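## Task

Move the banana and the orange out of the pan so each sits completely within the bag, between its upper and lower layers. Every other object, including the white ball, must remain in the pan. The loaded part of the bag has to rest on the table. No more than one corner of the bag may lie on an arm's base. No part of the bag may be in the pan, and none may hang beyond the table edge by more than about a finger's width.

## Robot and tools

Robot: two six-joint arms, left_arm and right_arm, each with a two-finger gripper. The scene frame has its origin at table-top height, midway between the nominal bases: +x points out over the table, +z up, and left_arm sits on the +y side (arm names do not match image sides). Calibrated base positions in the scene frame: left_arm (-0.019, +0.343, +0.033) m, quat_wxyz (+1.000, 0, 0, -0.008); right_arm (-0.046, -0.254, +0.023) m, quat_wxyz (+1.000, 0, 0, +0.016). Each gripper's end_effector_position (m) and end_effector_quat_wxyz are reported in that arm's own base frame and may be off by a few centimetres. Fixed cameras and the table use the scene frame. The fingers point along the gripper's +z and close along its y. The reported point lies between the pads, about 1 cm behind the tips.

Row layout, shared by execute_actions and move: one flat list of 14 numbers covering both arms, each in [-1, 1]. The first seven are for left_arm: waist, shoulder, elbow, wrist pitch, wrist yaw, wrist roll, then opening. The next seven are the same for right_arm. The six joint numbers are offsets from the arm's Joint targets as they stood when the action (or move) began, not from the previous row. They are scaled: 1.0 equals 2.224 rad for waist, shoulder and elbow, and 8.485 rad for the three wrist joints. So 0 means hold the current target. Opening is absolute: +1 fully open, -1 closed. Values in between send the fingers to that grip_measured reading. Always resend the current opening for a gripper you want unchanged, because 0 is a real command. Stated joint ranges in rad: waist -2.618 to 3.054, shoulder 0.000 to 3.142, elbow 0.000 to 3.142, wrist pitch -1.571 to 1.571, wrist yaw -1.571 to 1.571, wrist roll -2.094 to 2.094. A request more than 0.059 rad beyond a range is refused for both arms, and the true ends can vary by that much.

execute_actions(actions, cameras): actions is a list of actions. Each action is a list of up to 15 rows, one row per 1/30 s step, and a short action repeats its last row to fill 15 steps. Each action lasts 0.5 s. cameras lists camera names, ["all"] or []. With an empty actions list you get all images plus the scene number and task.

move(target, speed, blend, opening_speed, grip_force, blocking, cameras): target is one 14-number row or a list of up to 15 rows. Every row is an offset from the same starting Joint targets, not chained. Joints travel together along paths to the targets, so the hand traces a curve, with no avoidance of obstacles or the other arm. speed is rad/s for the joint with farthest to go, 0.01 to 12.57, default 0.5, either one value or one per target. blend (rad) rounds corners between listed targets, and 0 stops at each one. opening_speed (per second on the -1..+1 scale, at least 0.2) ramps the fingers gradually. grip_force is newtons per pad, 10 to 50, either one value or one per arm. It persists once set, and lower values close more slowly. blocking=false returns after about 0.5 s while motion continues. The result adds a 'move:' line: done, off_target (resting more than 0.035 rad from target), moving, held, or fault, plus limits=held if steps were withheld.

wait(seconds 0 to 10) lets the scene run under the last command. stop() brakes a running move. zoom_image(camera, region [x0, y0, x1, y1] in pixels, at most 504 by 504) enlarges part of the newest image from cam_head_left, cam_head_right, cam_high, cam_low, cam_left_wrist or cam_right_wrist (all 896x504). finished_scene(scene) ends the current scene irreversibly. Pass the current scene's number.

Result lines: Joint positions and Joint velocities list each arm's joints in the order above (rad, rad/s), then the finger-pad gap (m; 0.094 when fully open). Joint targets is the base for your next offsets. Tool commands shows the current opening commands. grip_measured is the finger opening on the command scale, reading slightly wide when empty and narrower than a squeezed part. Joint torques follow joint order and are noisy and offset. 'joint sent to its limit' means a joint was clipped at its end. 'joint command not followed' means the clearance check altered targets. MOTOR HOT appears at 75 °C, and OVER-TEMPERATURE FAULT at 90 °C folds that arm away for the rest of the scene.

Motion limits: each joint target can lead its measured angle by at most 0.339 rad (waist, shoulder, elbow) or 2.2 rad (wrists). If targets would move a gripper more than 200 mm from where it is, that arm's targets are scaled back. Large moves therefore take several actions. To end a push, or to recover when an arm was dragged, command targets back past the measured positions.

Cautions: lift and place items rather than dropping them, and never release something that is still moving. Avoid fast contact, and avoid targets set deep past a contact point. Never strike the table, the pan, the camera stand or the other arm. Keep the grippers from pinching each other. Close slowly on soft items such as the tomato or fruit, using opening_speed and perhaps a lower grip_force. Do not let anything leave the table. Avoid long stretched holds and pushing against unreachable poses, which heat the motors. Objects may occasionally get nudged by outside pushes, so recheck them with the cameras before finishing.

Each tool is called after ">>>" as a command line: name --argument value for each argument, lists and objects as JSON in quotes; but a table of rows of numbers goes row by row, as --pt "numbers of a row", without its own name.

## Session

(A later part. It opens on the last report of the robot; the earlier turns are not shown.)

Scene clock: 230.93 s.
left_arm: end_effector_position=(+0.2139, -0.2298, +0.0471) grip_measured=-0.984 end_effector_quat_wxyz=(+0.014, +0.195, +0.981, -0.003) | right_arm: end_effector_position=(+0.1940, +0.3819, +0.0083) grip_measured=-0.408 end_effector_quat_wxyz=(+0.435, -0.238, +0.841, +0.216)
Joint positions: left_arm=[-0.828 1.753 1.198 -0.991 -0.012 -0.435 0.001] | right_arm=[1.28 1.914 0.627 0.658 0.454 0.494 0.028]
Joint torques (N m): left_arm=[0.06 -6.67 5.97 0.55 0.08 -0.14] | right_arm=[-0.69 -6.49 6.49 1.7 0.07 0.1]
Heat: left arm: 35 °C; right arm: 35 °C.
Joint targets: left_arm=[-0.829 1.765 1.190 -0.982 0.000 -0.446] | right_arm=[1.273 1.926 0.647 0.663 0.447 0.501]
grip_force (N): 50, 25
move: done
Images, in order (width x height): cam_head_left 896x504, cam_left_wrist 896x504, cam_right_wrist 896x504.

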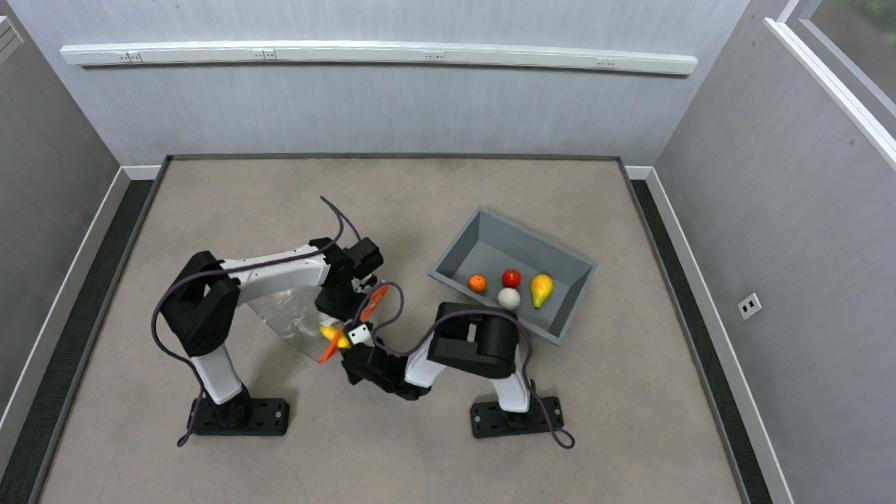

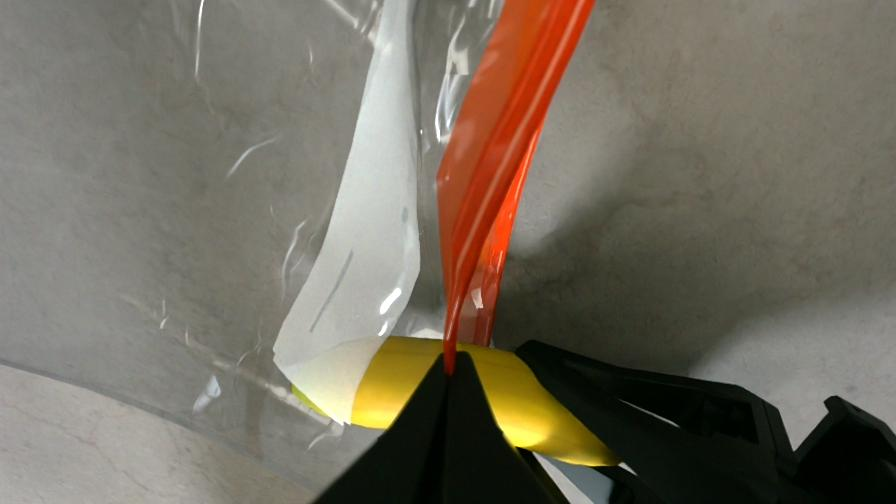

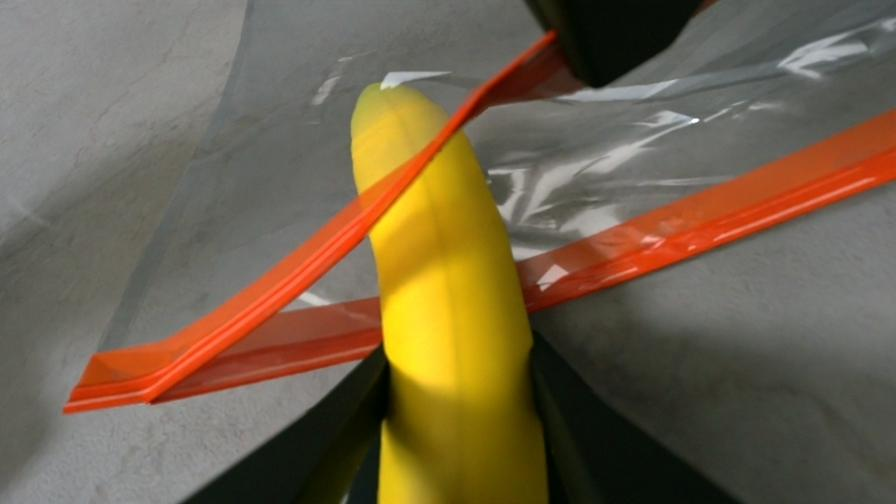

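>>> move --pt "0 0 0 0 0 0 -1 0 0.018 0 0.0047 0 0 -0.6" --pt "0 0 0 0 0 0 -1 0 0.018 0 0.0047 0 0 -0.12" --pt "0 0 0 0 0 0 -1 0.058 -0.1488 -0.1021 -0.0115 0.0094 0 -0.12" --speed 0.25 --opening_speed 0.6 --cameras '["cam_head_left","cam_right_wrist","cam_left_wrist"]'

>>> zoom_image --camera "cam_head_left" --region '[260, 210, 460, 390]'

Scene clock: 235.57 s.
left_arm: end_effector_position=(+0.2139, -0.2298, +0.0471) grip_measured=-0.984 end_effector_quat_wxyz=(+0.014, +0.195, +0.981, -0.003) | right_arm: end_effector_position=(+0.1474, +0.3394, +0.0368) grip_measured=-0.121 end_effector_quat_wxyz=(+0.440, -0.272, +0.827, +0.220)
Joint positions: left_arm=[-0.828 1.753 1.198 -0.991 -0.012 -0.435 0.001] | right_arm=[1.395 1.623 0.424 0.563 0.515 0.495 0.041]
Joint torques (N m): left_arm=[0.09 -6.64 5.98 0.57 0.07 -0.15] | right_arm=[0.7 -7.84 4.63 1.65 0.33 0.1]
Heat: left arm: 35 °C; right arm: 36 °C.
Joint targets: left_arm=[-0.829 1.765 1.190 -0.982 0.000 -0.446] | right_arm=[1.402 1.595 0.420 0.565 0.527 0.501]
grip_force (N): 50, 25
move: done
Images, in order (width x height): cam_head_left 896x504, cam_left_wrist 896x504, cam_right_wrist 896x504.

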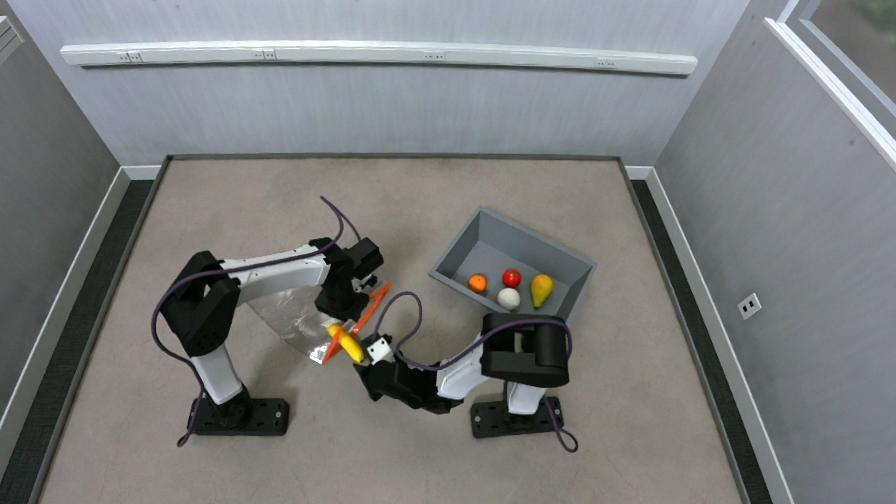

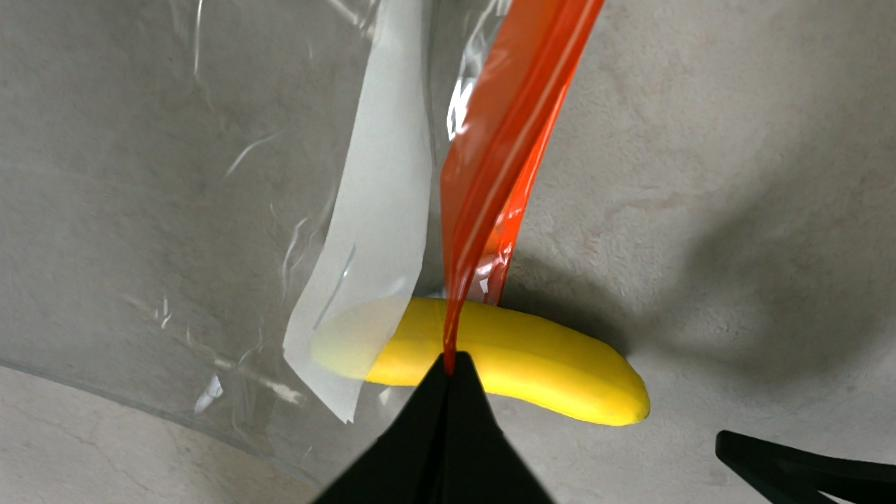

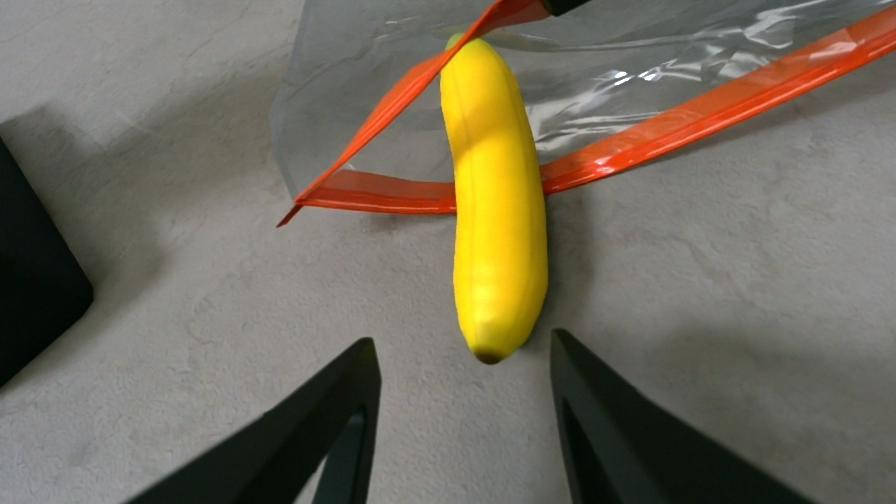

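Scaled by 2.520 from the camera's 896x504 image, which has a finer 1280x720 frame.

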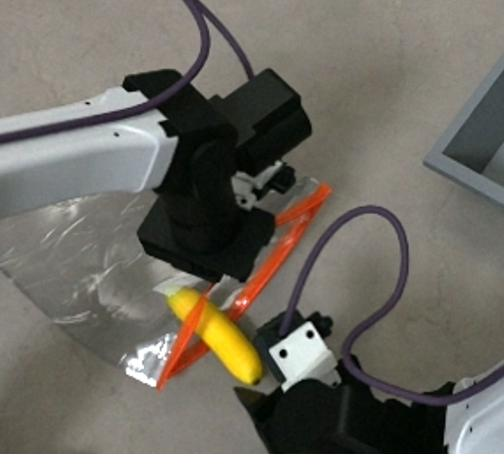

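>>> move --target '[0,0,0,0,0,0,-1,0.0261,0.1578,-0.0472,0.062,0.0157,-0.0471,-0.55]' --speed 0.3 --cameras '["cam_head_left","cam_right_wrist","cam_left_wrist"]'

>>> zoom_image --camera "cam_head_left" --region '[260, 210, 460, 390]'

Scene clock: 239.33 s.
left_arm: end_effector_position=(+0.2139, -0.2298, +0.0471) grip_measured=-0.984 end_effector_quat_wxyz=(+0.014, +0.195, +0.981, -0.003) | right_arm: end_effector_position=(+0.1451, +0.3295, +0.0019) grip_measured=-0.549 end_effector_quat_wxyz=(+0.525, -0.392, +0.744, +0.129)
Joint positions: left_arm=[-0.828 1.753 1.198 -0.991 -0.012 -0.435 0.001] | right_arm=[1.452 1.936 0.318 1.071 0.649 0.109 0.021]
Joint torques (N m): left_arm=[0.09 -6.68 5.98 0.55 0.08 -0.14] | right_arm=[0.76 -5.15 2.55 1.9 0.26 -0.02]
Heat: left arm: 35 °C; right arm: 36 °C.
Joint targets: left_arm=[-0.829 1.765 1.190 -0.982 0.000 -0.446] | right_arm=[1.460 1.946 0.315 1.091 0.660 0.101]
grip_force (N): 50, 25
move: done
Images, in order (width x height): cam_head_left 896x504, cam_left_wrist 896x504, cam_right_wrist 896x504.

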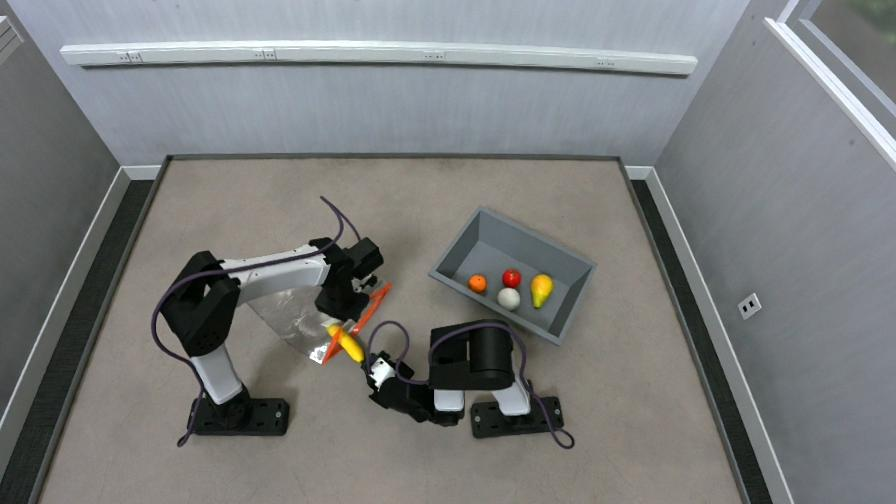

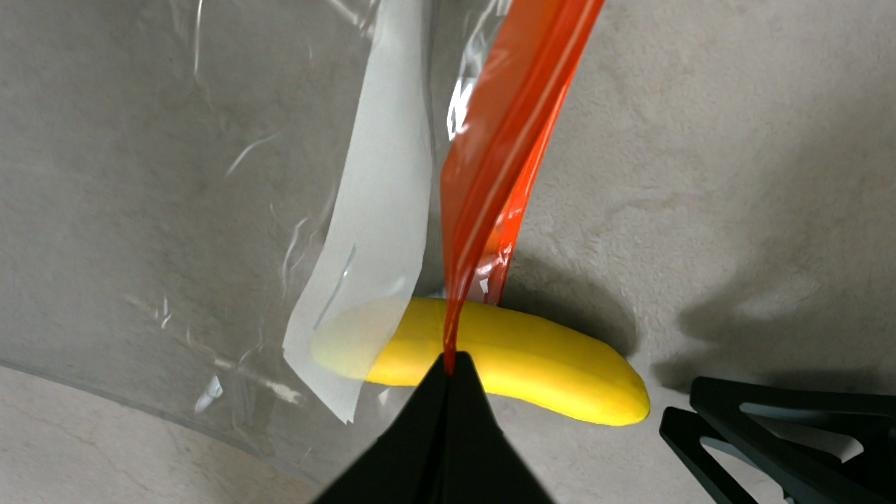

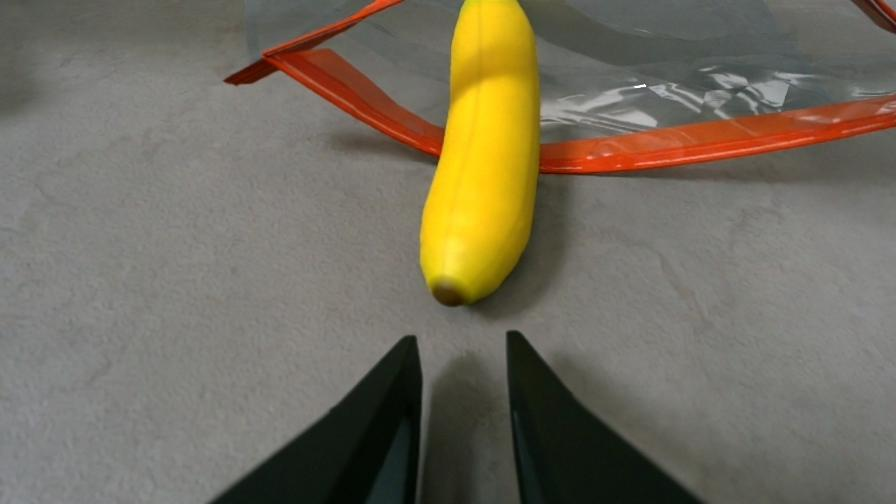

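Scaled by 2.520 from the camera's 896x504 image, which has a finer 1280x720 frame.

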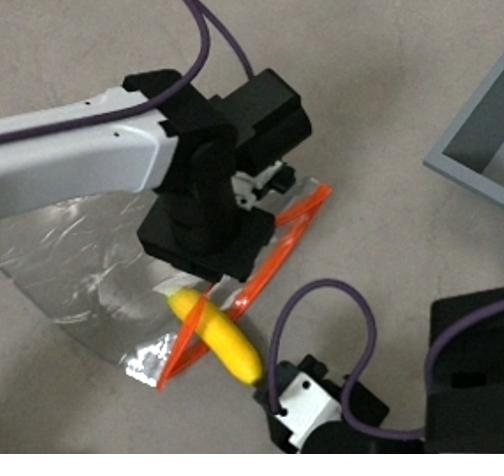

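>>> move --target '[0,0,0,0,0,0,-1,-0.0746,0.0175,0.1025,-0.0232,-0.0193,0,-0.55]' --speed 0.15 --cameras '["cam_head_left","cam_right_wrist","cam_left_wrist"]'

>>> zoom_image --camera "cam_head_left" --region '[260, 210, 460, 390]'

Scene clock: 241.93 s.
left_arm: end_effector_position=(+0.2139, -0.2298, +0.0471) grip_measured=-0.984 end_effector_quat_wxyz=(+0.014, +0.195, +0.981, -0.003) | right_arm: end_effector_position=(+0.1899, +0.3685, +0.0024) grip_measured=-0.549 end_effector_quat_wxyz=(+0.502, -0.373, +0.768, +0.139)
Joint positions: left_arm=[-0.828 1.753 1.198 -0.991 -0.012 -0.435 0.001] | right_arm=[1.3 1.972 0.526 0.895 0.507 0.108 0.021]
Joint torques (N m): left_arm=[0.08 -6.67 5.97 0.56 0.08 -0.14] | right_arm=[-0.61 -6.16 5.41 1.72 0.02 -0.03]
Heat: left arm: 35 °C; right arm: 36 °C.
Joint targets: left_arm=[-0.829 1.765 1.190 -0.982 0.000 -0.446] | right_arm=[1.294 1.985 0.543 0.895 0.496 0.101]
grip_force (N): 50, 25
move: done
Images, in order (width x height): cam_head_left 896x504, cam_left_wrist 896x504, cam_right_wrist 896x504.

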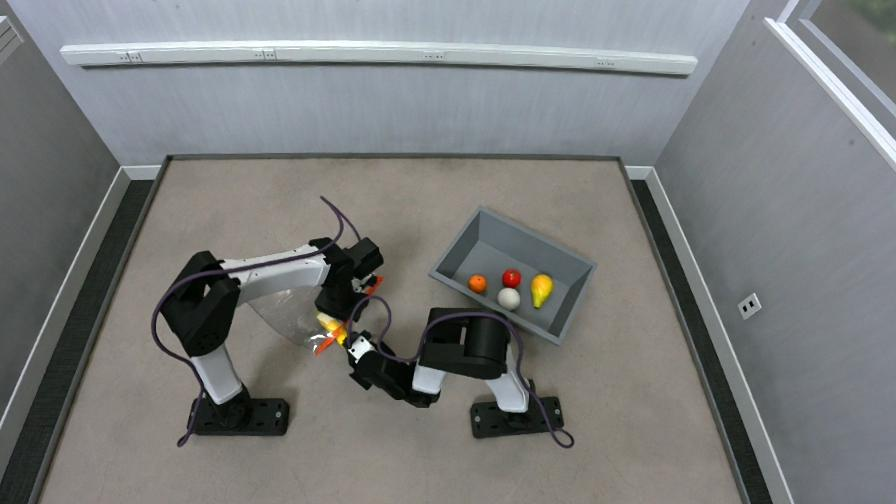

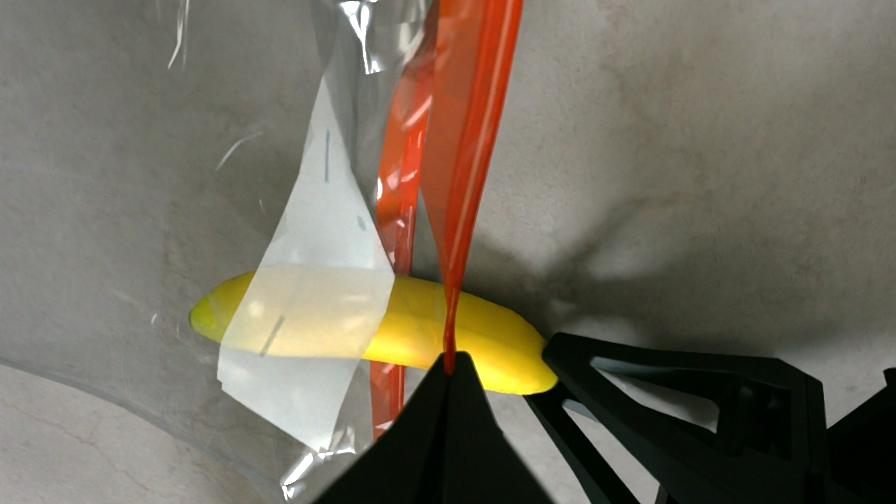

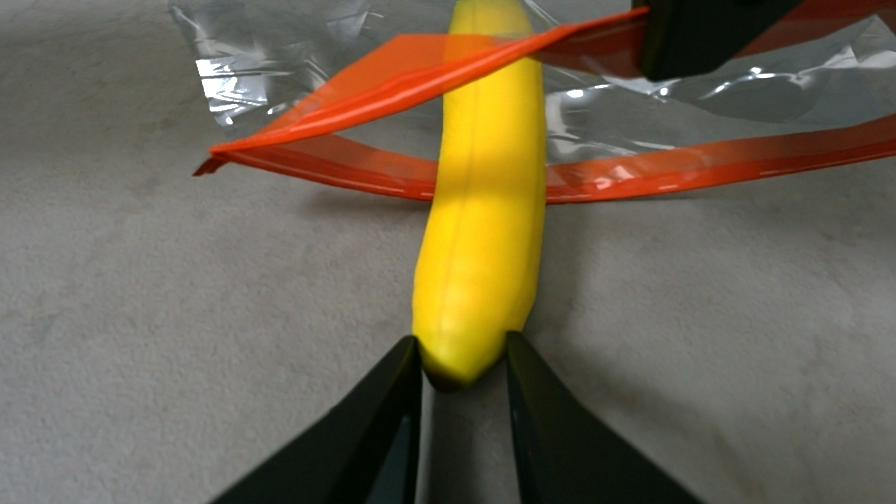

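Scaled by 2.520 from the camera's 896x504 image, which has a finer 1280x720 frame.

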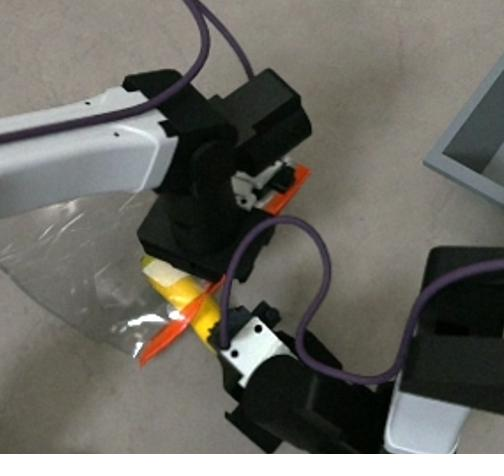

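>>> move --pt "0 0 0 0 0 0 -1 0 0 0 0 0 0 -0.1" --pt "0 0 0 0 0 0 -1 -0.0214 0.017 0.0432 -0.0067 -0.0055 0 -0.1" --pt "0 0 0 0 0 0 -1 -0.0214 0.017 0.0432 -0.0067 -0.0055 0 -0.6" --speed 0.15 --opening_speed 0.5 --cameras '["cam_right_wrist","cam_left_wrist"]'

Scene clock: 246.40 s.
left_arm: end_effector_position=(+0.2139, -0.2298, +0.0471) grip_measured=-0.984 end_effector_quat_wxyz=(+0.014, +0.195, +0.981, -0.003) | right_arm: end_effector_position=(+0.2083, +0.3853, +0.0015) grip_measured=-0.393 end_effector_quat_wxyz=(+0.494, -0.367, +0.775, +0.143)
Joint positions: left_arm=[-0.828 1.753 1.198 -0.991 -0.012 -0.435 0.001] | right_arm=[1.253 2.01 0.621 0.835 0.46 0.108 0.029]
Joint torques (N m): left_arm=[0.08 -6.65 5.96 0.56 0.07 -0.13] | right_arm=[-0.58 -6.76 5.85 1.78 0.01 -0.03]
Heat: left arm: 35 °C; right arm: 36 °C.
Joint targets: left_arm=[-0.829 1.765 1.190 -0.982 0.000 -0.446] | right_arm=[1.246 2.022 0.639 0.838 0.450 0.101]
grip_force (N): 50, 25
move: done
Images, in order (width x height): cam_left_wrist 896x504, cam_right_wrist 896x504.

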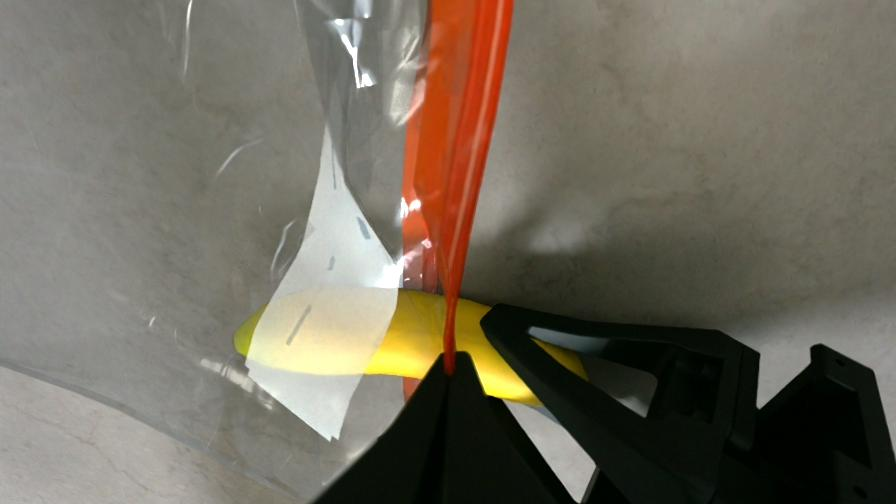

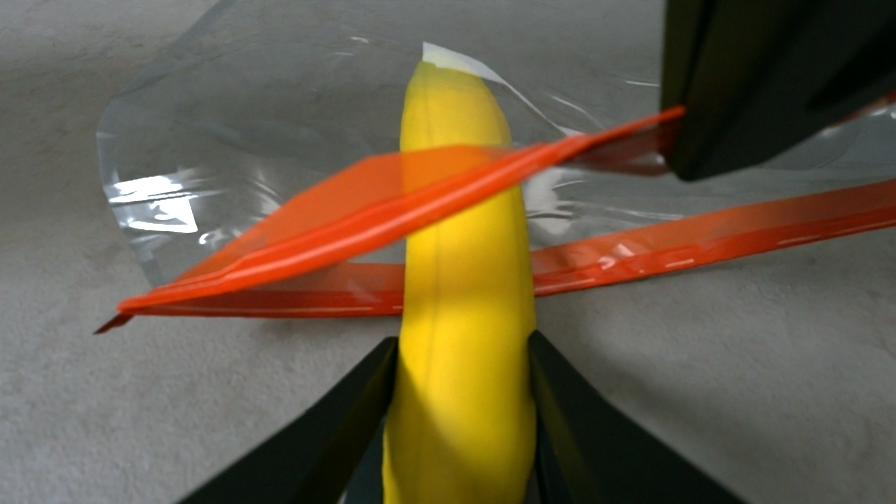

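>>> move --pt "0 0 0 0 0 0 -1 0 -0.0481 0.0027 -0.0113 0 0 -0.6" --pt "0 0 0 0 0 0 -1 -0.0225 -0.0146 0.0612 -0.0189 -0.0059 0 -0.6" --speed 0.15 --blend 0.01 --cameras '["cam_head_left","cam_right_wrist","cam_left_wrist"]'

>>> zoom_image --camera "cam_head_left" --region '[260, 210, 460, 390]'

Scene clock: 248.93 s.
left_arm: end_effector_position=(+0.2293, -0.2149, +0.0478) grip_measured=-0.985 end_effector_quat_wxyz=(+0.037, +0.183, +0.982, +0.031) | right_arm: end_effector_position=(+0.2206, +0.3929, +0.0034) grip_measured=-0.401 end_effector_quat_wxyz=(+0.465, -0.378, +0.791, +0.126)
Joint positions: left_arm=[-0.805 1.753 1.198 -0.991 -0.094 -0.435 0.001] | right_arm=[1.219 1.981 0.719 0.634 0.424 0.109 0.028]
Joint torques (N m): left_arm=[-1.73 -6.65 5.93 0.56 0.8 -0.15] | right_arm=[-2.14 -7.43 10.02 2.14 -0.12 -0.02]
Heat: left arm: 35 °C; right arm: 36 °C.
Joint targets: left_arm=[-0.829 1.765 1.190 -0.982 -0.001 -0.446] | right_arm=[1.196 1.990 0.775 0.677 0.400 0.101]
grip_force (N): 50, 25
move: off_target (left_arm, right_arm); left_arm: the wrist yaw is farthest, 0.094 rad from its target; right_arm: the elbow is farthest, 0.057 rad from its target
Images, in order (width x height): cam_head_left 896x504, cam_left_wrist 896x504, cam_right_wrist 896x504.

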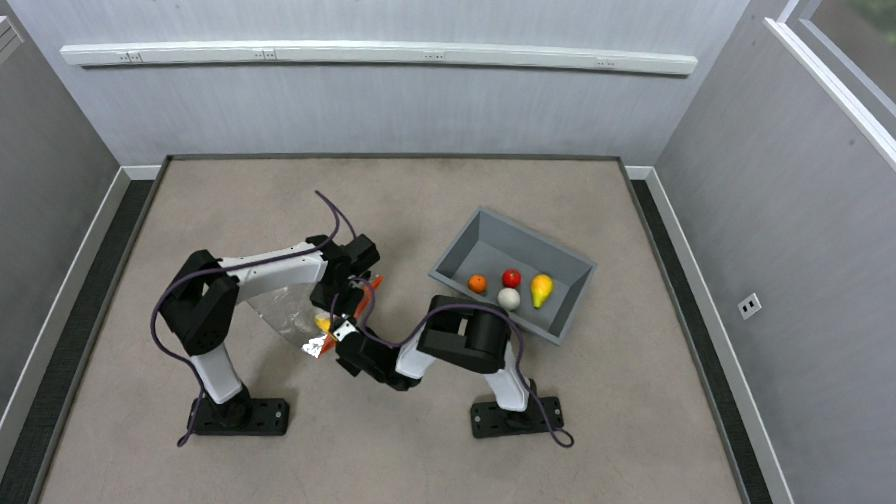

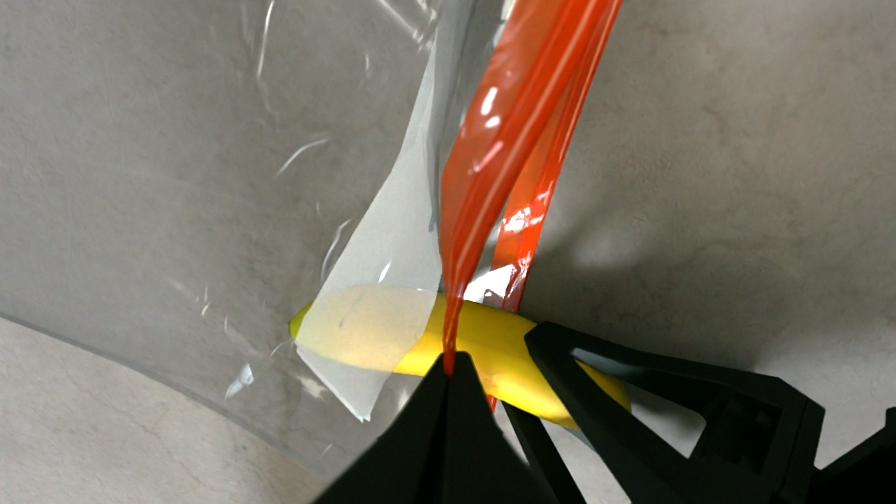

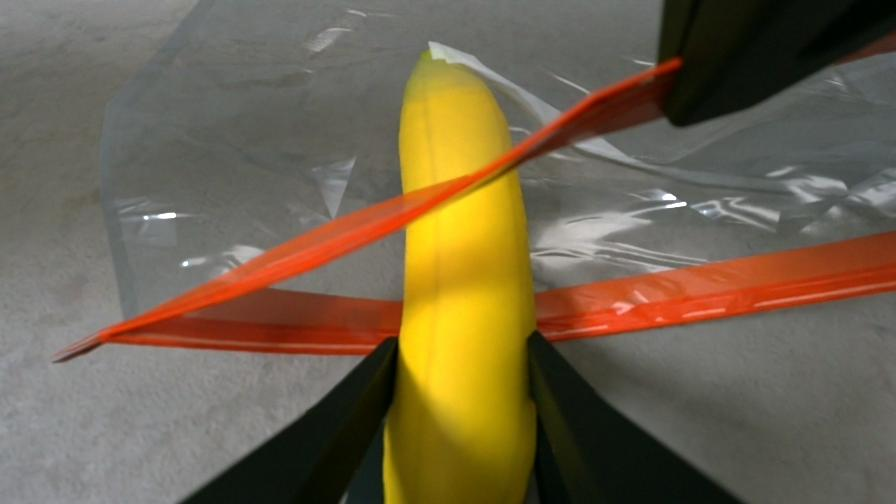

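Scaled by 2.520 from the camera's 896x504 image, which has a finer 1280x720 frame.

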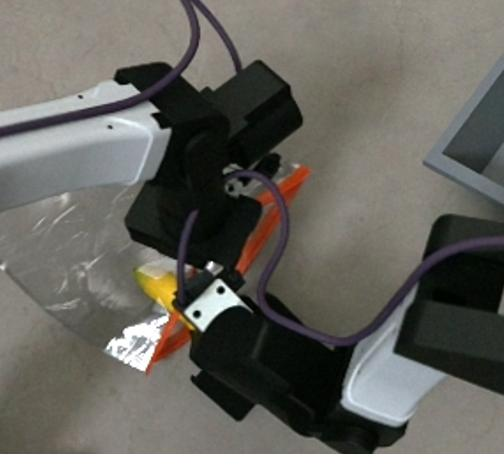

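>>> move --target '[0,0,0,0,0,0,-1,0.0378,-0.0481,-0.0944,0.0114,0.0104,0,-0.6]' --speed 0.15 --cameras '["cam_right_wrist","cam_left_wrist"]'

>>> zoom_image --camera "cam_right_wrist" --region '[200, 0, 700, 500]'

Scene clock: 252.30 s.
left_arm: end_effector_position=(+0.2158, -0.2281, +0.0471) grip_measured=-0.985 end_effector_quat_wxyz=(+0.016, +0.193, +0.981, +0.000) | right_arm: end_effector_position=(+0.1966, +0.3693, +0.0058) grip_measured=-0.401 end_effector_quat_wxyz=(+0.482, -0.381, +0.779, +0.128)
Joint positions: left_arm=[-0.823 1.753 1.198 -0.99 -0.018 -0.435 0.001] | right_arm=[1.273 1.921 0.568 0.751 0.476 0.109 0.028]
Joint torques (N m): left_arm=[-0.29 -6.61 5.98 0.55 0.13 -0.14] | right_arm=[0.68 -10.66 4.01 1.9 0.25 -0.03]
Heat: left arm: 35 °C; right arm: 37 °C.
Joint targets: left_arm=[-0.830 1.765 1.190 -0.982 -0.001 -0.446] | right_arm=[1.280 1.883 0.565 0.774 0.488 0.101]
grip_force (N): 50, 25
move: off_target (right_arm); right_arm: the shoulder is farthest, 0.038 rad from its target
Images, in order (width x height): cam_left_wrist 896x504, cam_right_wrist 896x504.

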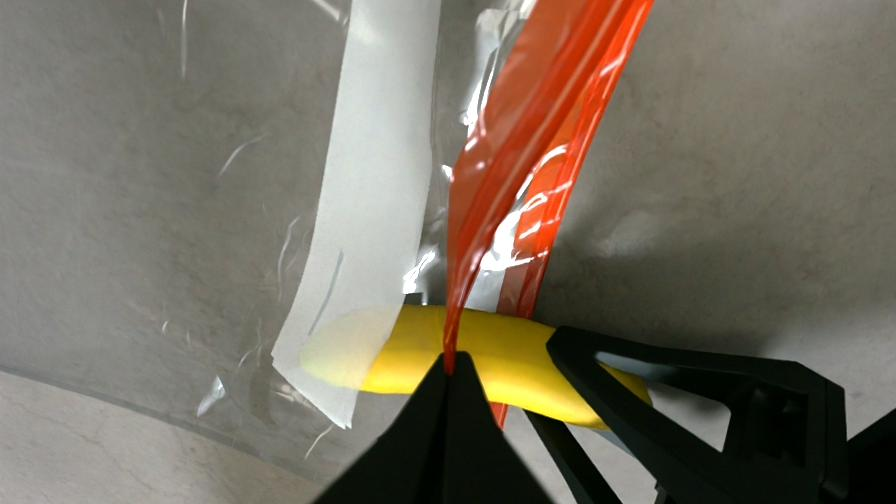

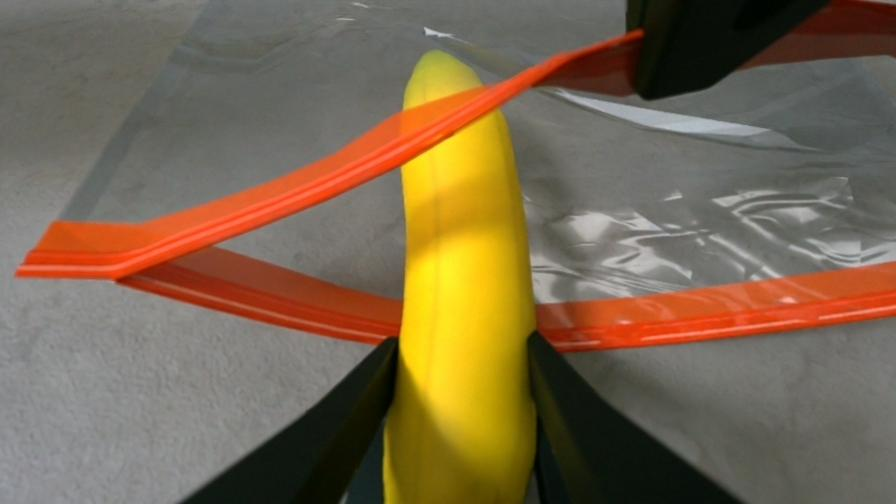

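Scaled by 1.008 from the camera's 896x504 image, which has a finer 1280x720 frame.

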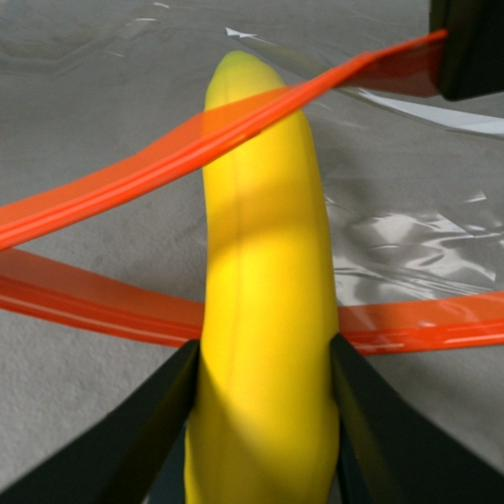

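>>> move --target '[0,0,0,0,0,0,-1,0.049,0.0436,0.036,0.0031,0.0356,-0.0473,-0.6]' --speed 0.2 --cameras '["cam_head_left","cam_right_wrist","cam_left_wrist"]'

>>> zoom_image --camera "cam_head_left" --region '[260, 210, 460, 390]'

Scene clock: 255.47 s.
left_arm: end_effector_position=(+0.2157, -0.2282, +0.0471) grip_measured=-0.985 end_effector_quat_wxyz=(+0.015, +0.193, +0.981, -0.001) | right_arm: end_effector_position=(+0.1954, +0.3730, +0.0255) grip_measured=-0.401 end_effector_quat_wxyz=(+0.553, -0.481, +0.678, -0.053)
Joint positions: left_arm=[-0.823 1.753 1.198 -0.99 -0.017 -0.435 0.001] | right_arm=[1.382 1.969 0.625 0.777 0.777 -0.293 0.028]
Joint torques (N m): left_arm=[-0.28 -6.63 5.93 0.55 0.11 -0.14] | right_arm=[0.7 -6.67 6.22 1.88 0.25 0.01]
Heat: left arm: 35 °C; right arm: 37 °C.
Joint targets: left_arm=[-0.830 1.765 1.190 -0.982 -0.001 -0.446] | right_arm=[1.389 1.980 0.646 0.801 0.790 -0.300]
grip_force (N): 50, 25
move: done
Images, in order (width x height): cam_head_left 896x504, cam_left_wrist 896x504, cam_right_wrist 896x504.

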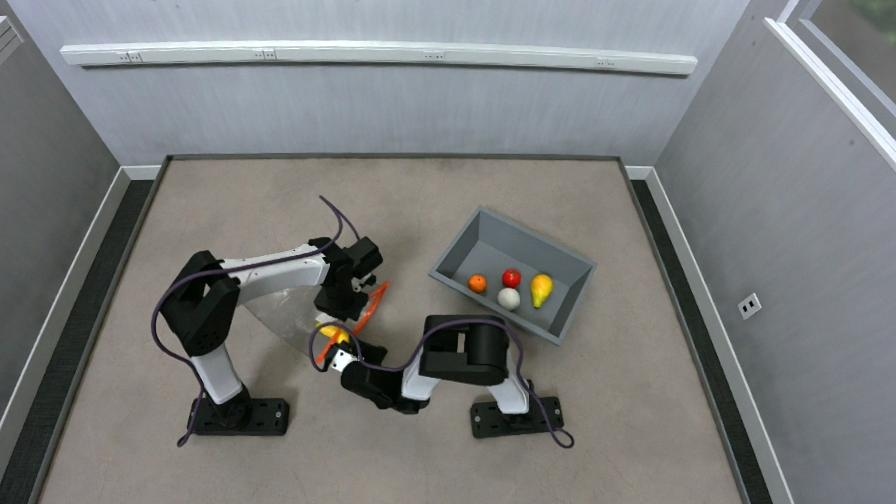

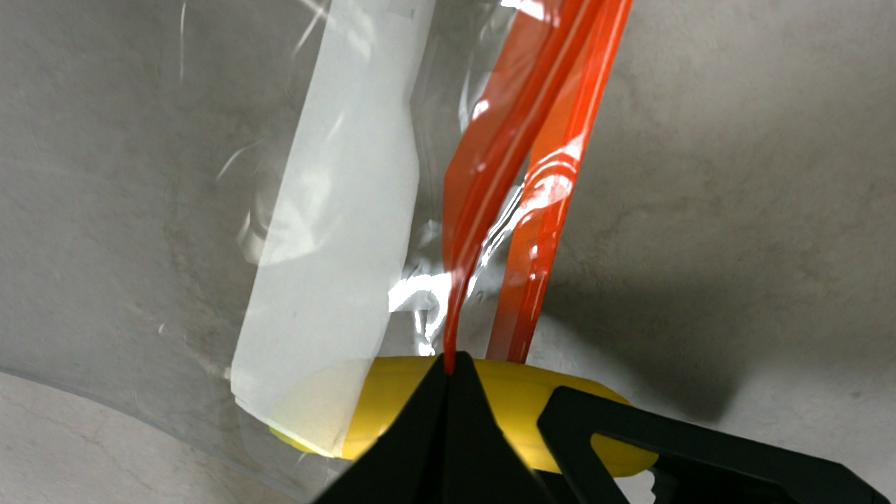

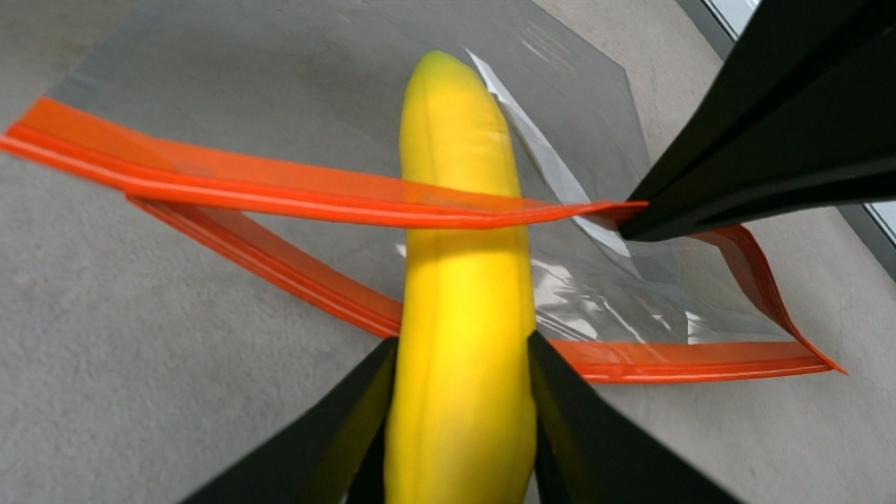

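Scaled by 2.520 from the camera's 896x504 image, which has a finer 1280x720 frame.

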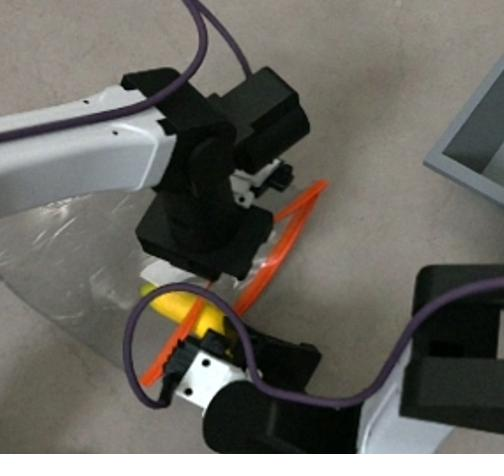

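>>> move --target '[0,0,0,0,0,0,-1,-0.033,0.0324,0.076,-0.0118,-0.0106,0,-0.6]' --speed 0.12 --cameras '["cam_head_left","cam_right_wrist","cam_left_wrist"]'

>>> zoom_image --camera "cam_head_left" --region '[260, 210, 460, 390]'

Scene clock: 258.07 s.
left_arm: end_effector_position=(+0.2157, -0.2282, +0.0471) grip_measured=-0.985 end_effector_quat_wxyz=(+0.015, +0.193, +0.981, -0.001) | right_arm: end_effector_position=(+0.2199, +0.4078, +0.0271) grip_measured=-0.401 end_effector_quat_wxyz=(+0.546, -0.476, +0.688, -0.039)
Joint positions: left_arm=[-0.823 1.753 1.198 -0.99 -0.017 -0.435 0.001] | right_arm=[1.323 2.04 0.792 0.693 0.708 -0.293 0.028]
Joint torques (N m): left_arm=[-0.34 -6.67 6.01 0.55 0.13 -0.15] | right_arm=[-0.69 -7.65 6.89 1.77 0.06 0.01]
Heat: left arm: 35 °C; right arm: 37 °C.
Joint targets: left_arm=[-0.830 1.765 1.190 -0.982 -0.001 -0.446] | right_arm=[1.316 2.052 0.814 0.700 0.700 -0.300]
grip_force (N): 50, 25
move: done
Images, in order (width x height): cam_head_left 896x504, cam_left_wrist 896x504, cam_right_wrist 896x504.

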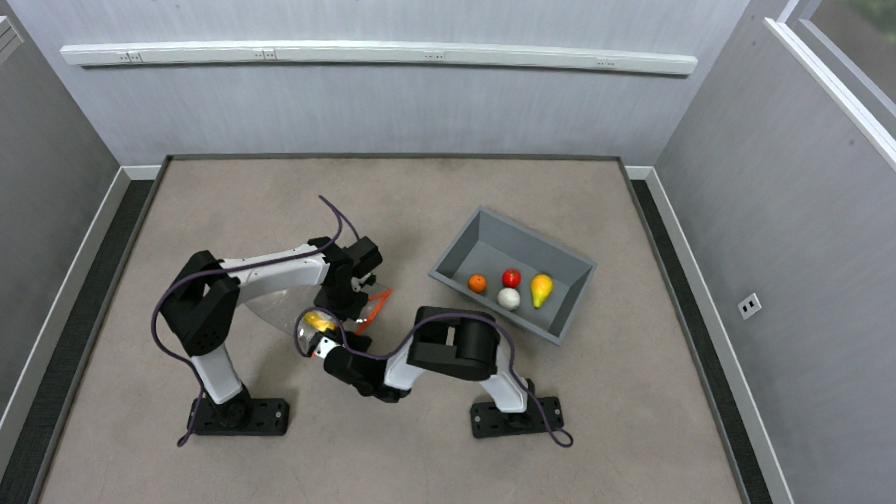

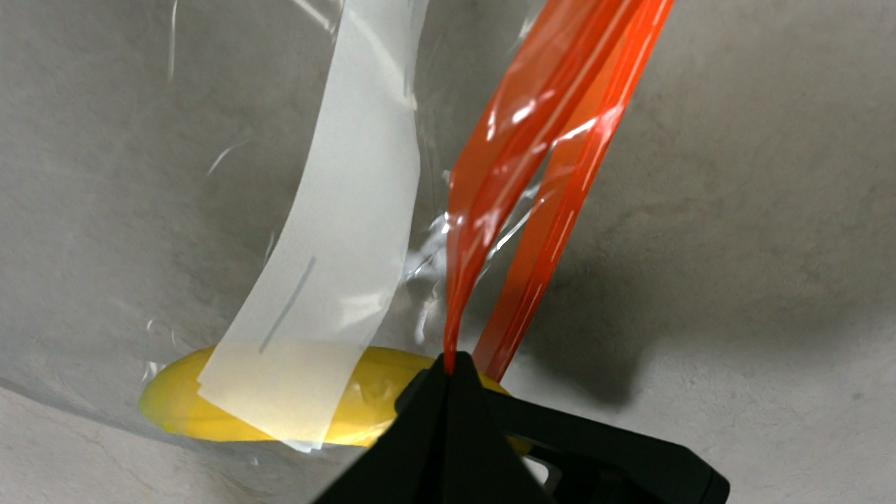

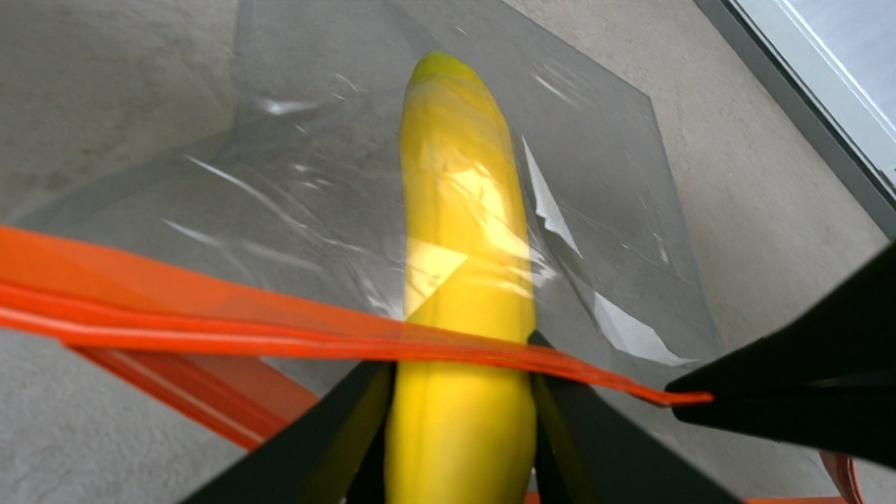

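Scaled by 2.520 from the camera's 896x504 image, which has a finer 1280x720 frame.

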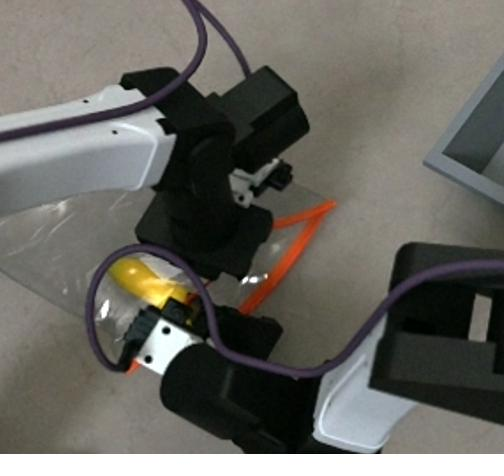

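>>> move --target '[0,0,0,0,0,0,-1,-0.0198,0.0194,0.0456,-0.0071,-0.0064,0,-0.6]' --speed 0.1 --cameras '["cam_head_left","cam_right_wrist","cam_left_wrist"]'

>>> zoom_image --camera "cam_head_left" --region '[260, 210, 460, 390]'

Scene clock: 259.83 s.
left_arm: end_effector_position=(+0.2157, -0.2282, +0.0471) grip_measured=-0.985 end_effector_quat_wxyz=(+0.015, +0.193, +0.981, -0.001) | right_arm: end_effector_position=(+0.2377, +0.4249, +0.0250) grip_measured=-0.401 end_effector_quat_wxyz=(+0.536, -0.478, +0.695, -0.031)
Joint positions: left_arm=[-0.823 1.753 1.198 -0.99 -0.017 -0.435 0.001] | right_arm=[1.28 2.083 0.891 0.629 0.653 -0.293 0.028]
Joint torques (N m): left_arm=[-0.32 -6.61 5.94 0.55 0.13 -0.14] | right_arm=[-0.75 -8.28 7.39 1.81 0.05 0.02]
Heat: left arm: 35 °C; right arm: 37 °C.
Joint targets: left_arm=[-0.830 1.765 1.190 -0.982 -0.001 -0.446] | right_arm=[1.272 2.095 0.916 0.640 0.646 -0.300]
grip_force (N): 50, 25
move: done
Images, in order (width x height): cam_head_left 896x504, cam_left_wrist 896x504, cam_right_wrist 896x504.

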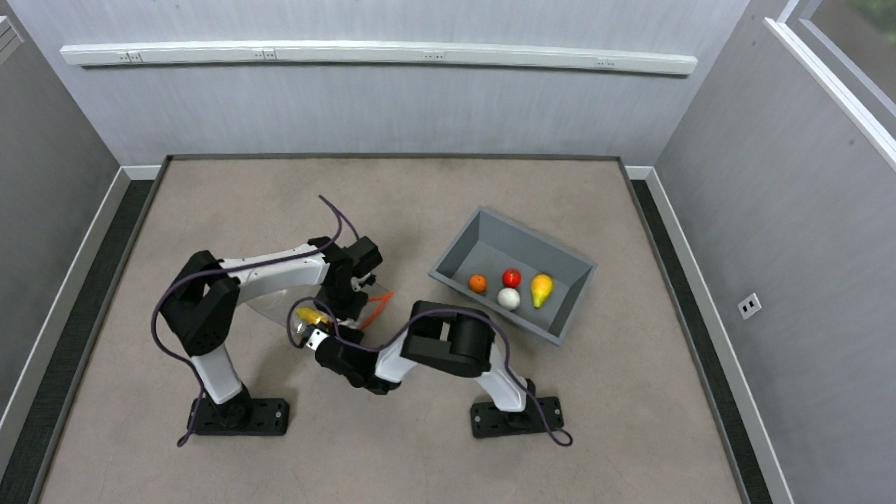

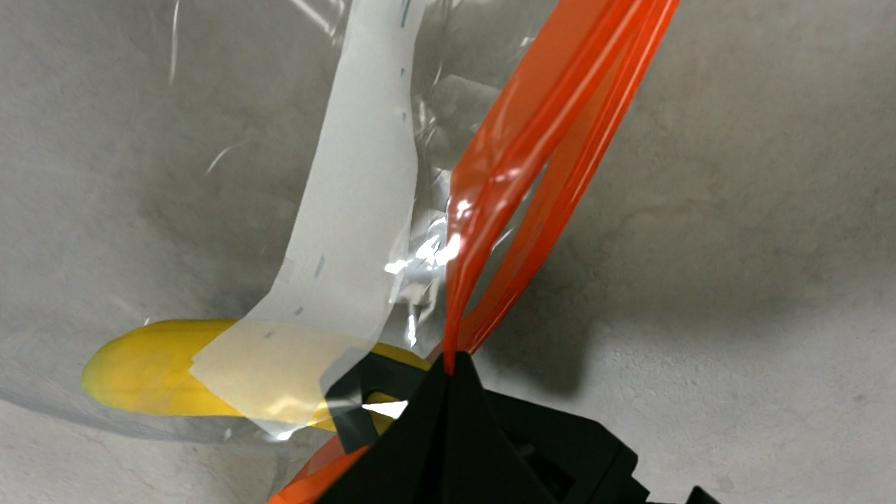

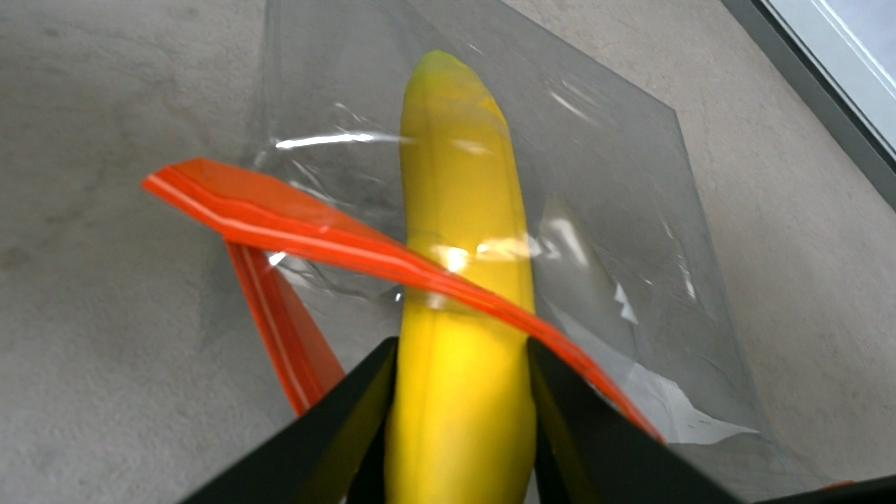

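Scaled by 2.520 from the camera's 896x504 image, which has a finer 1280x720 frame.

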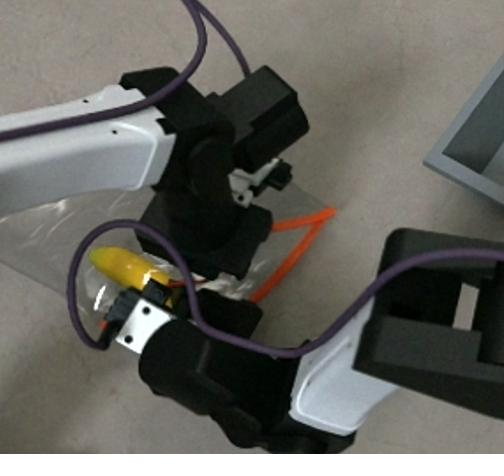

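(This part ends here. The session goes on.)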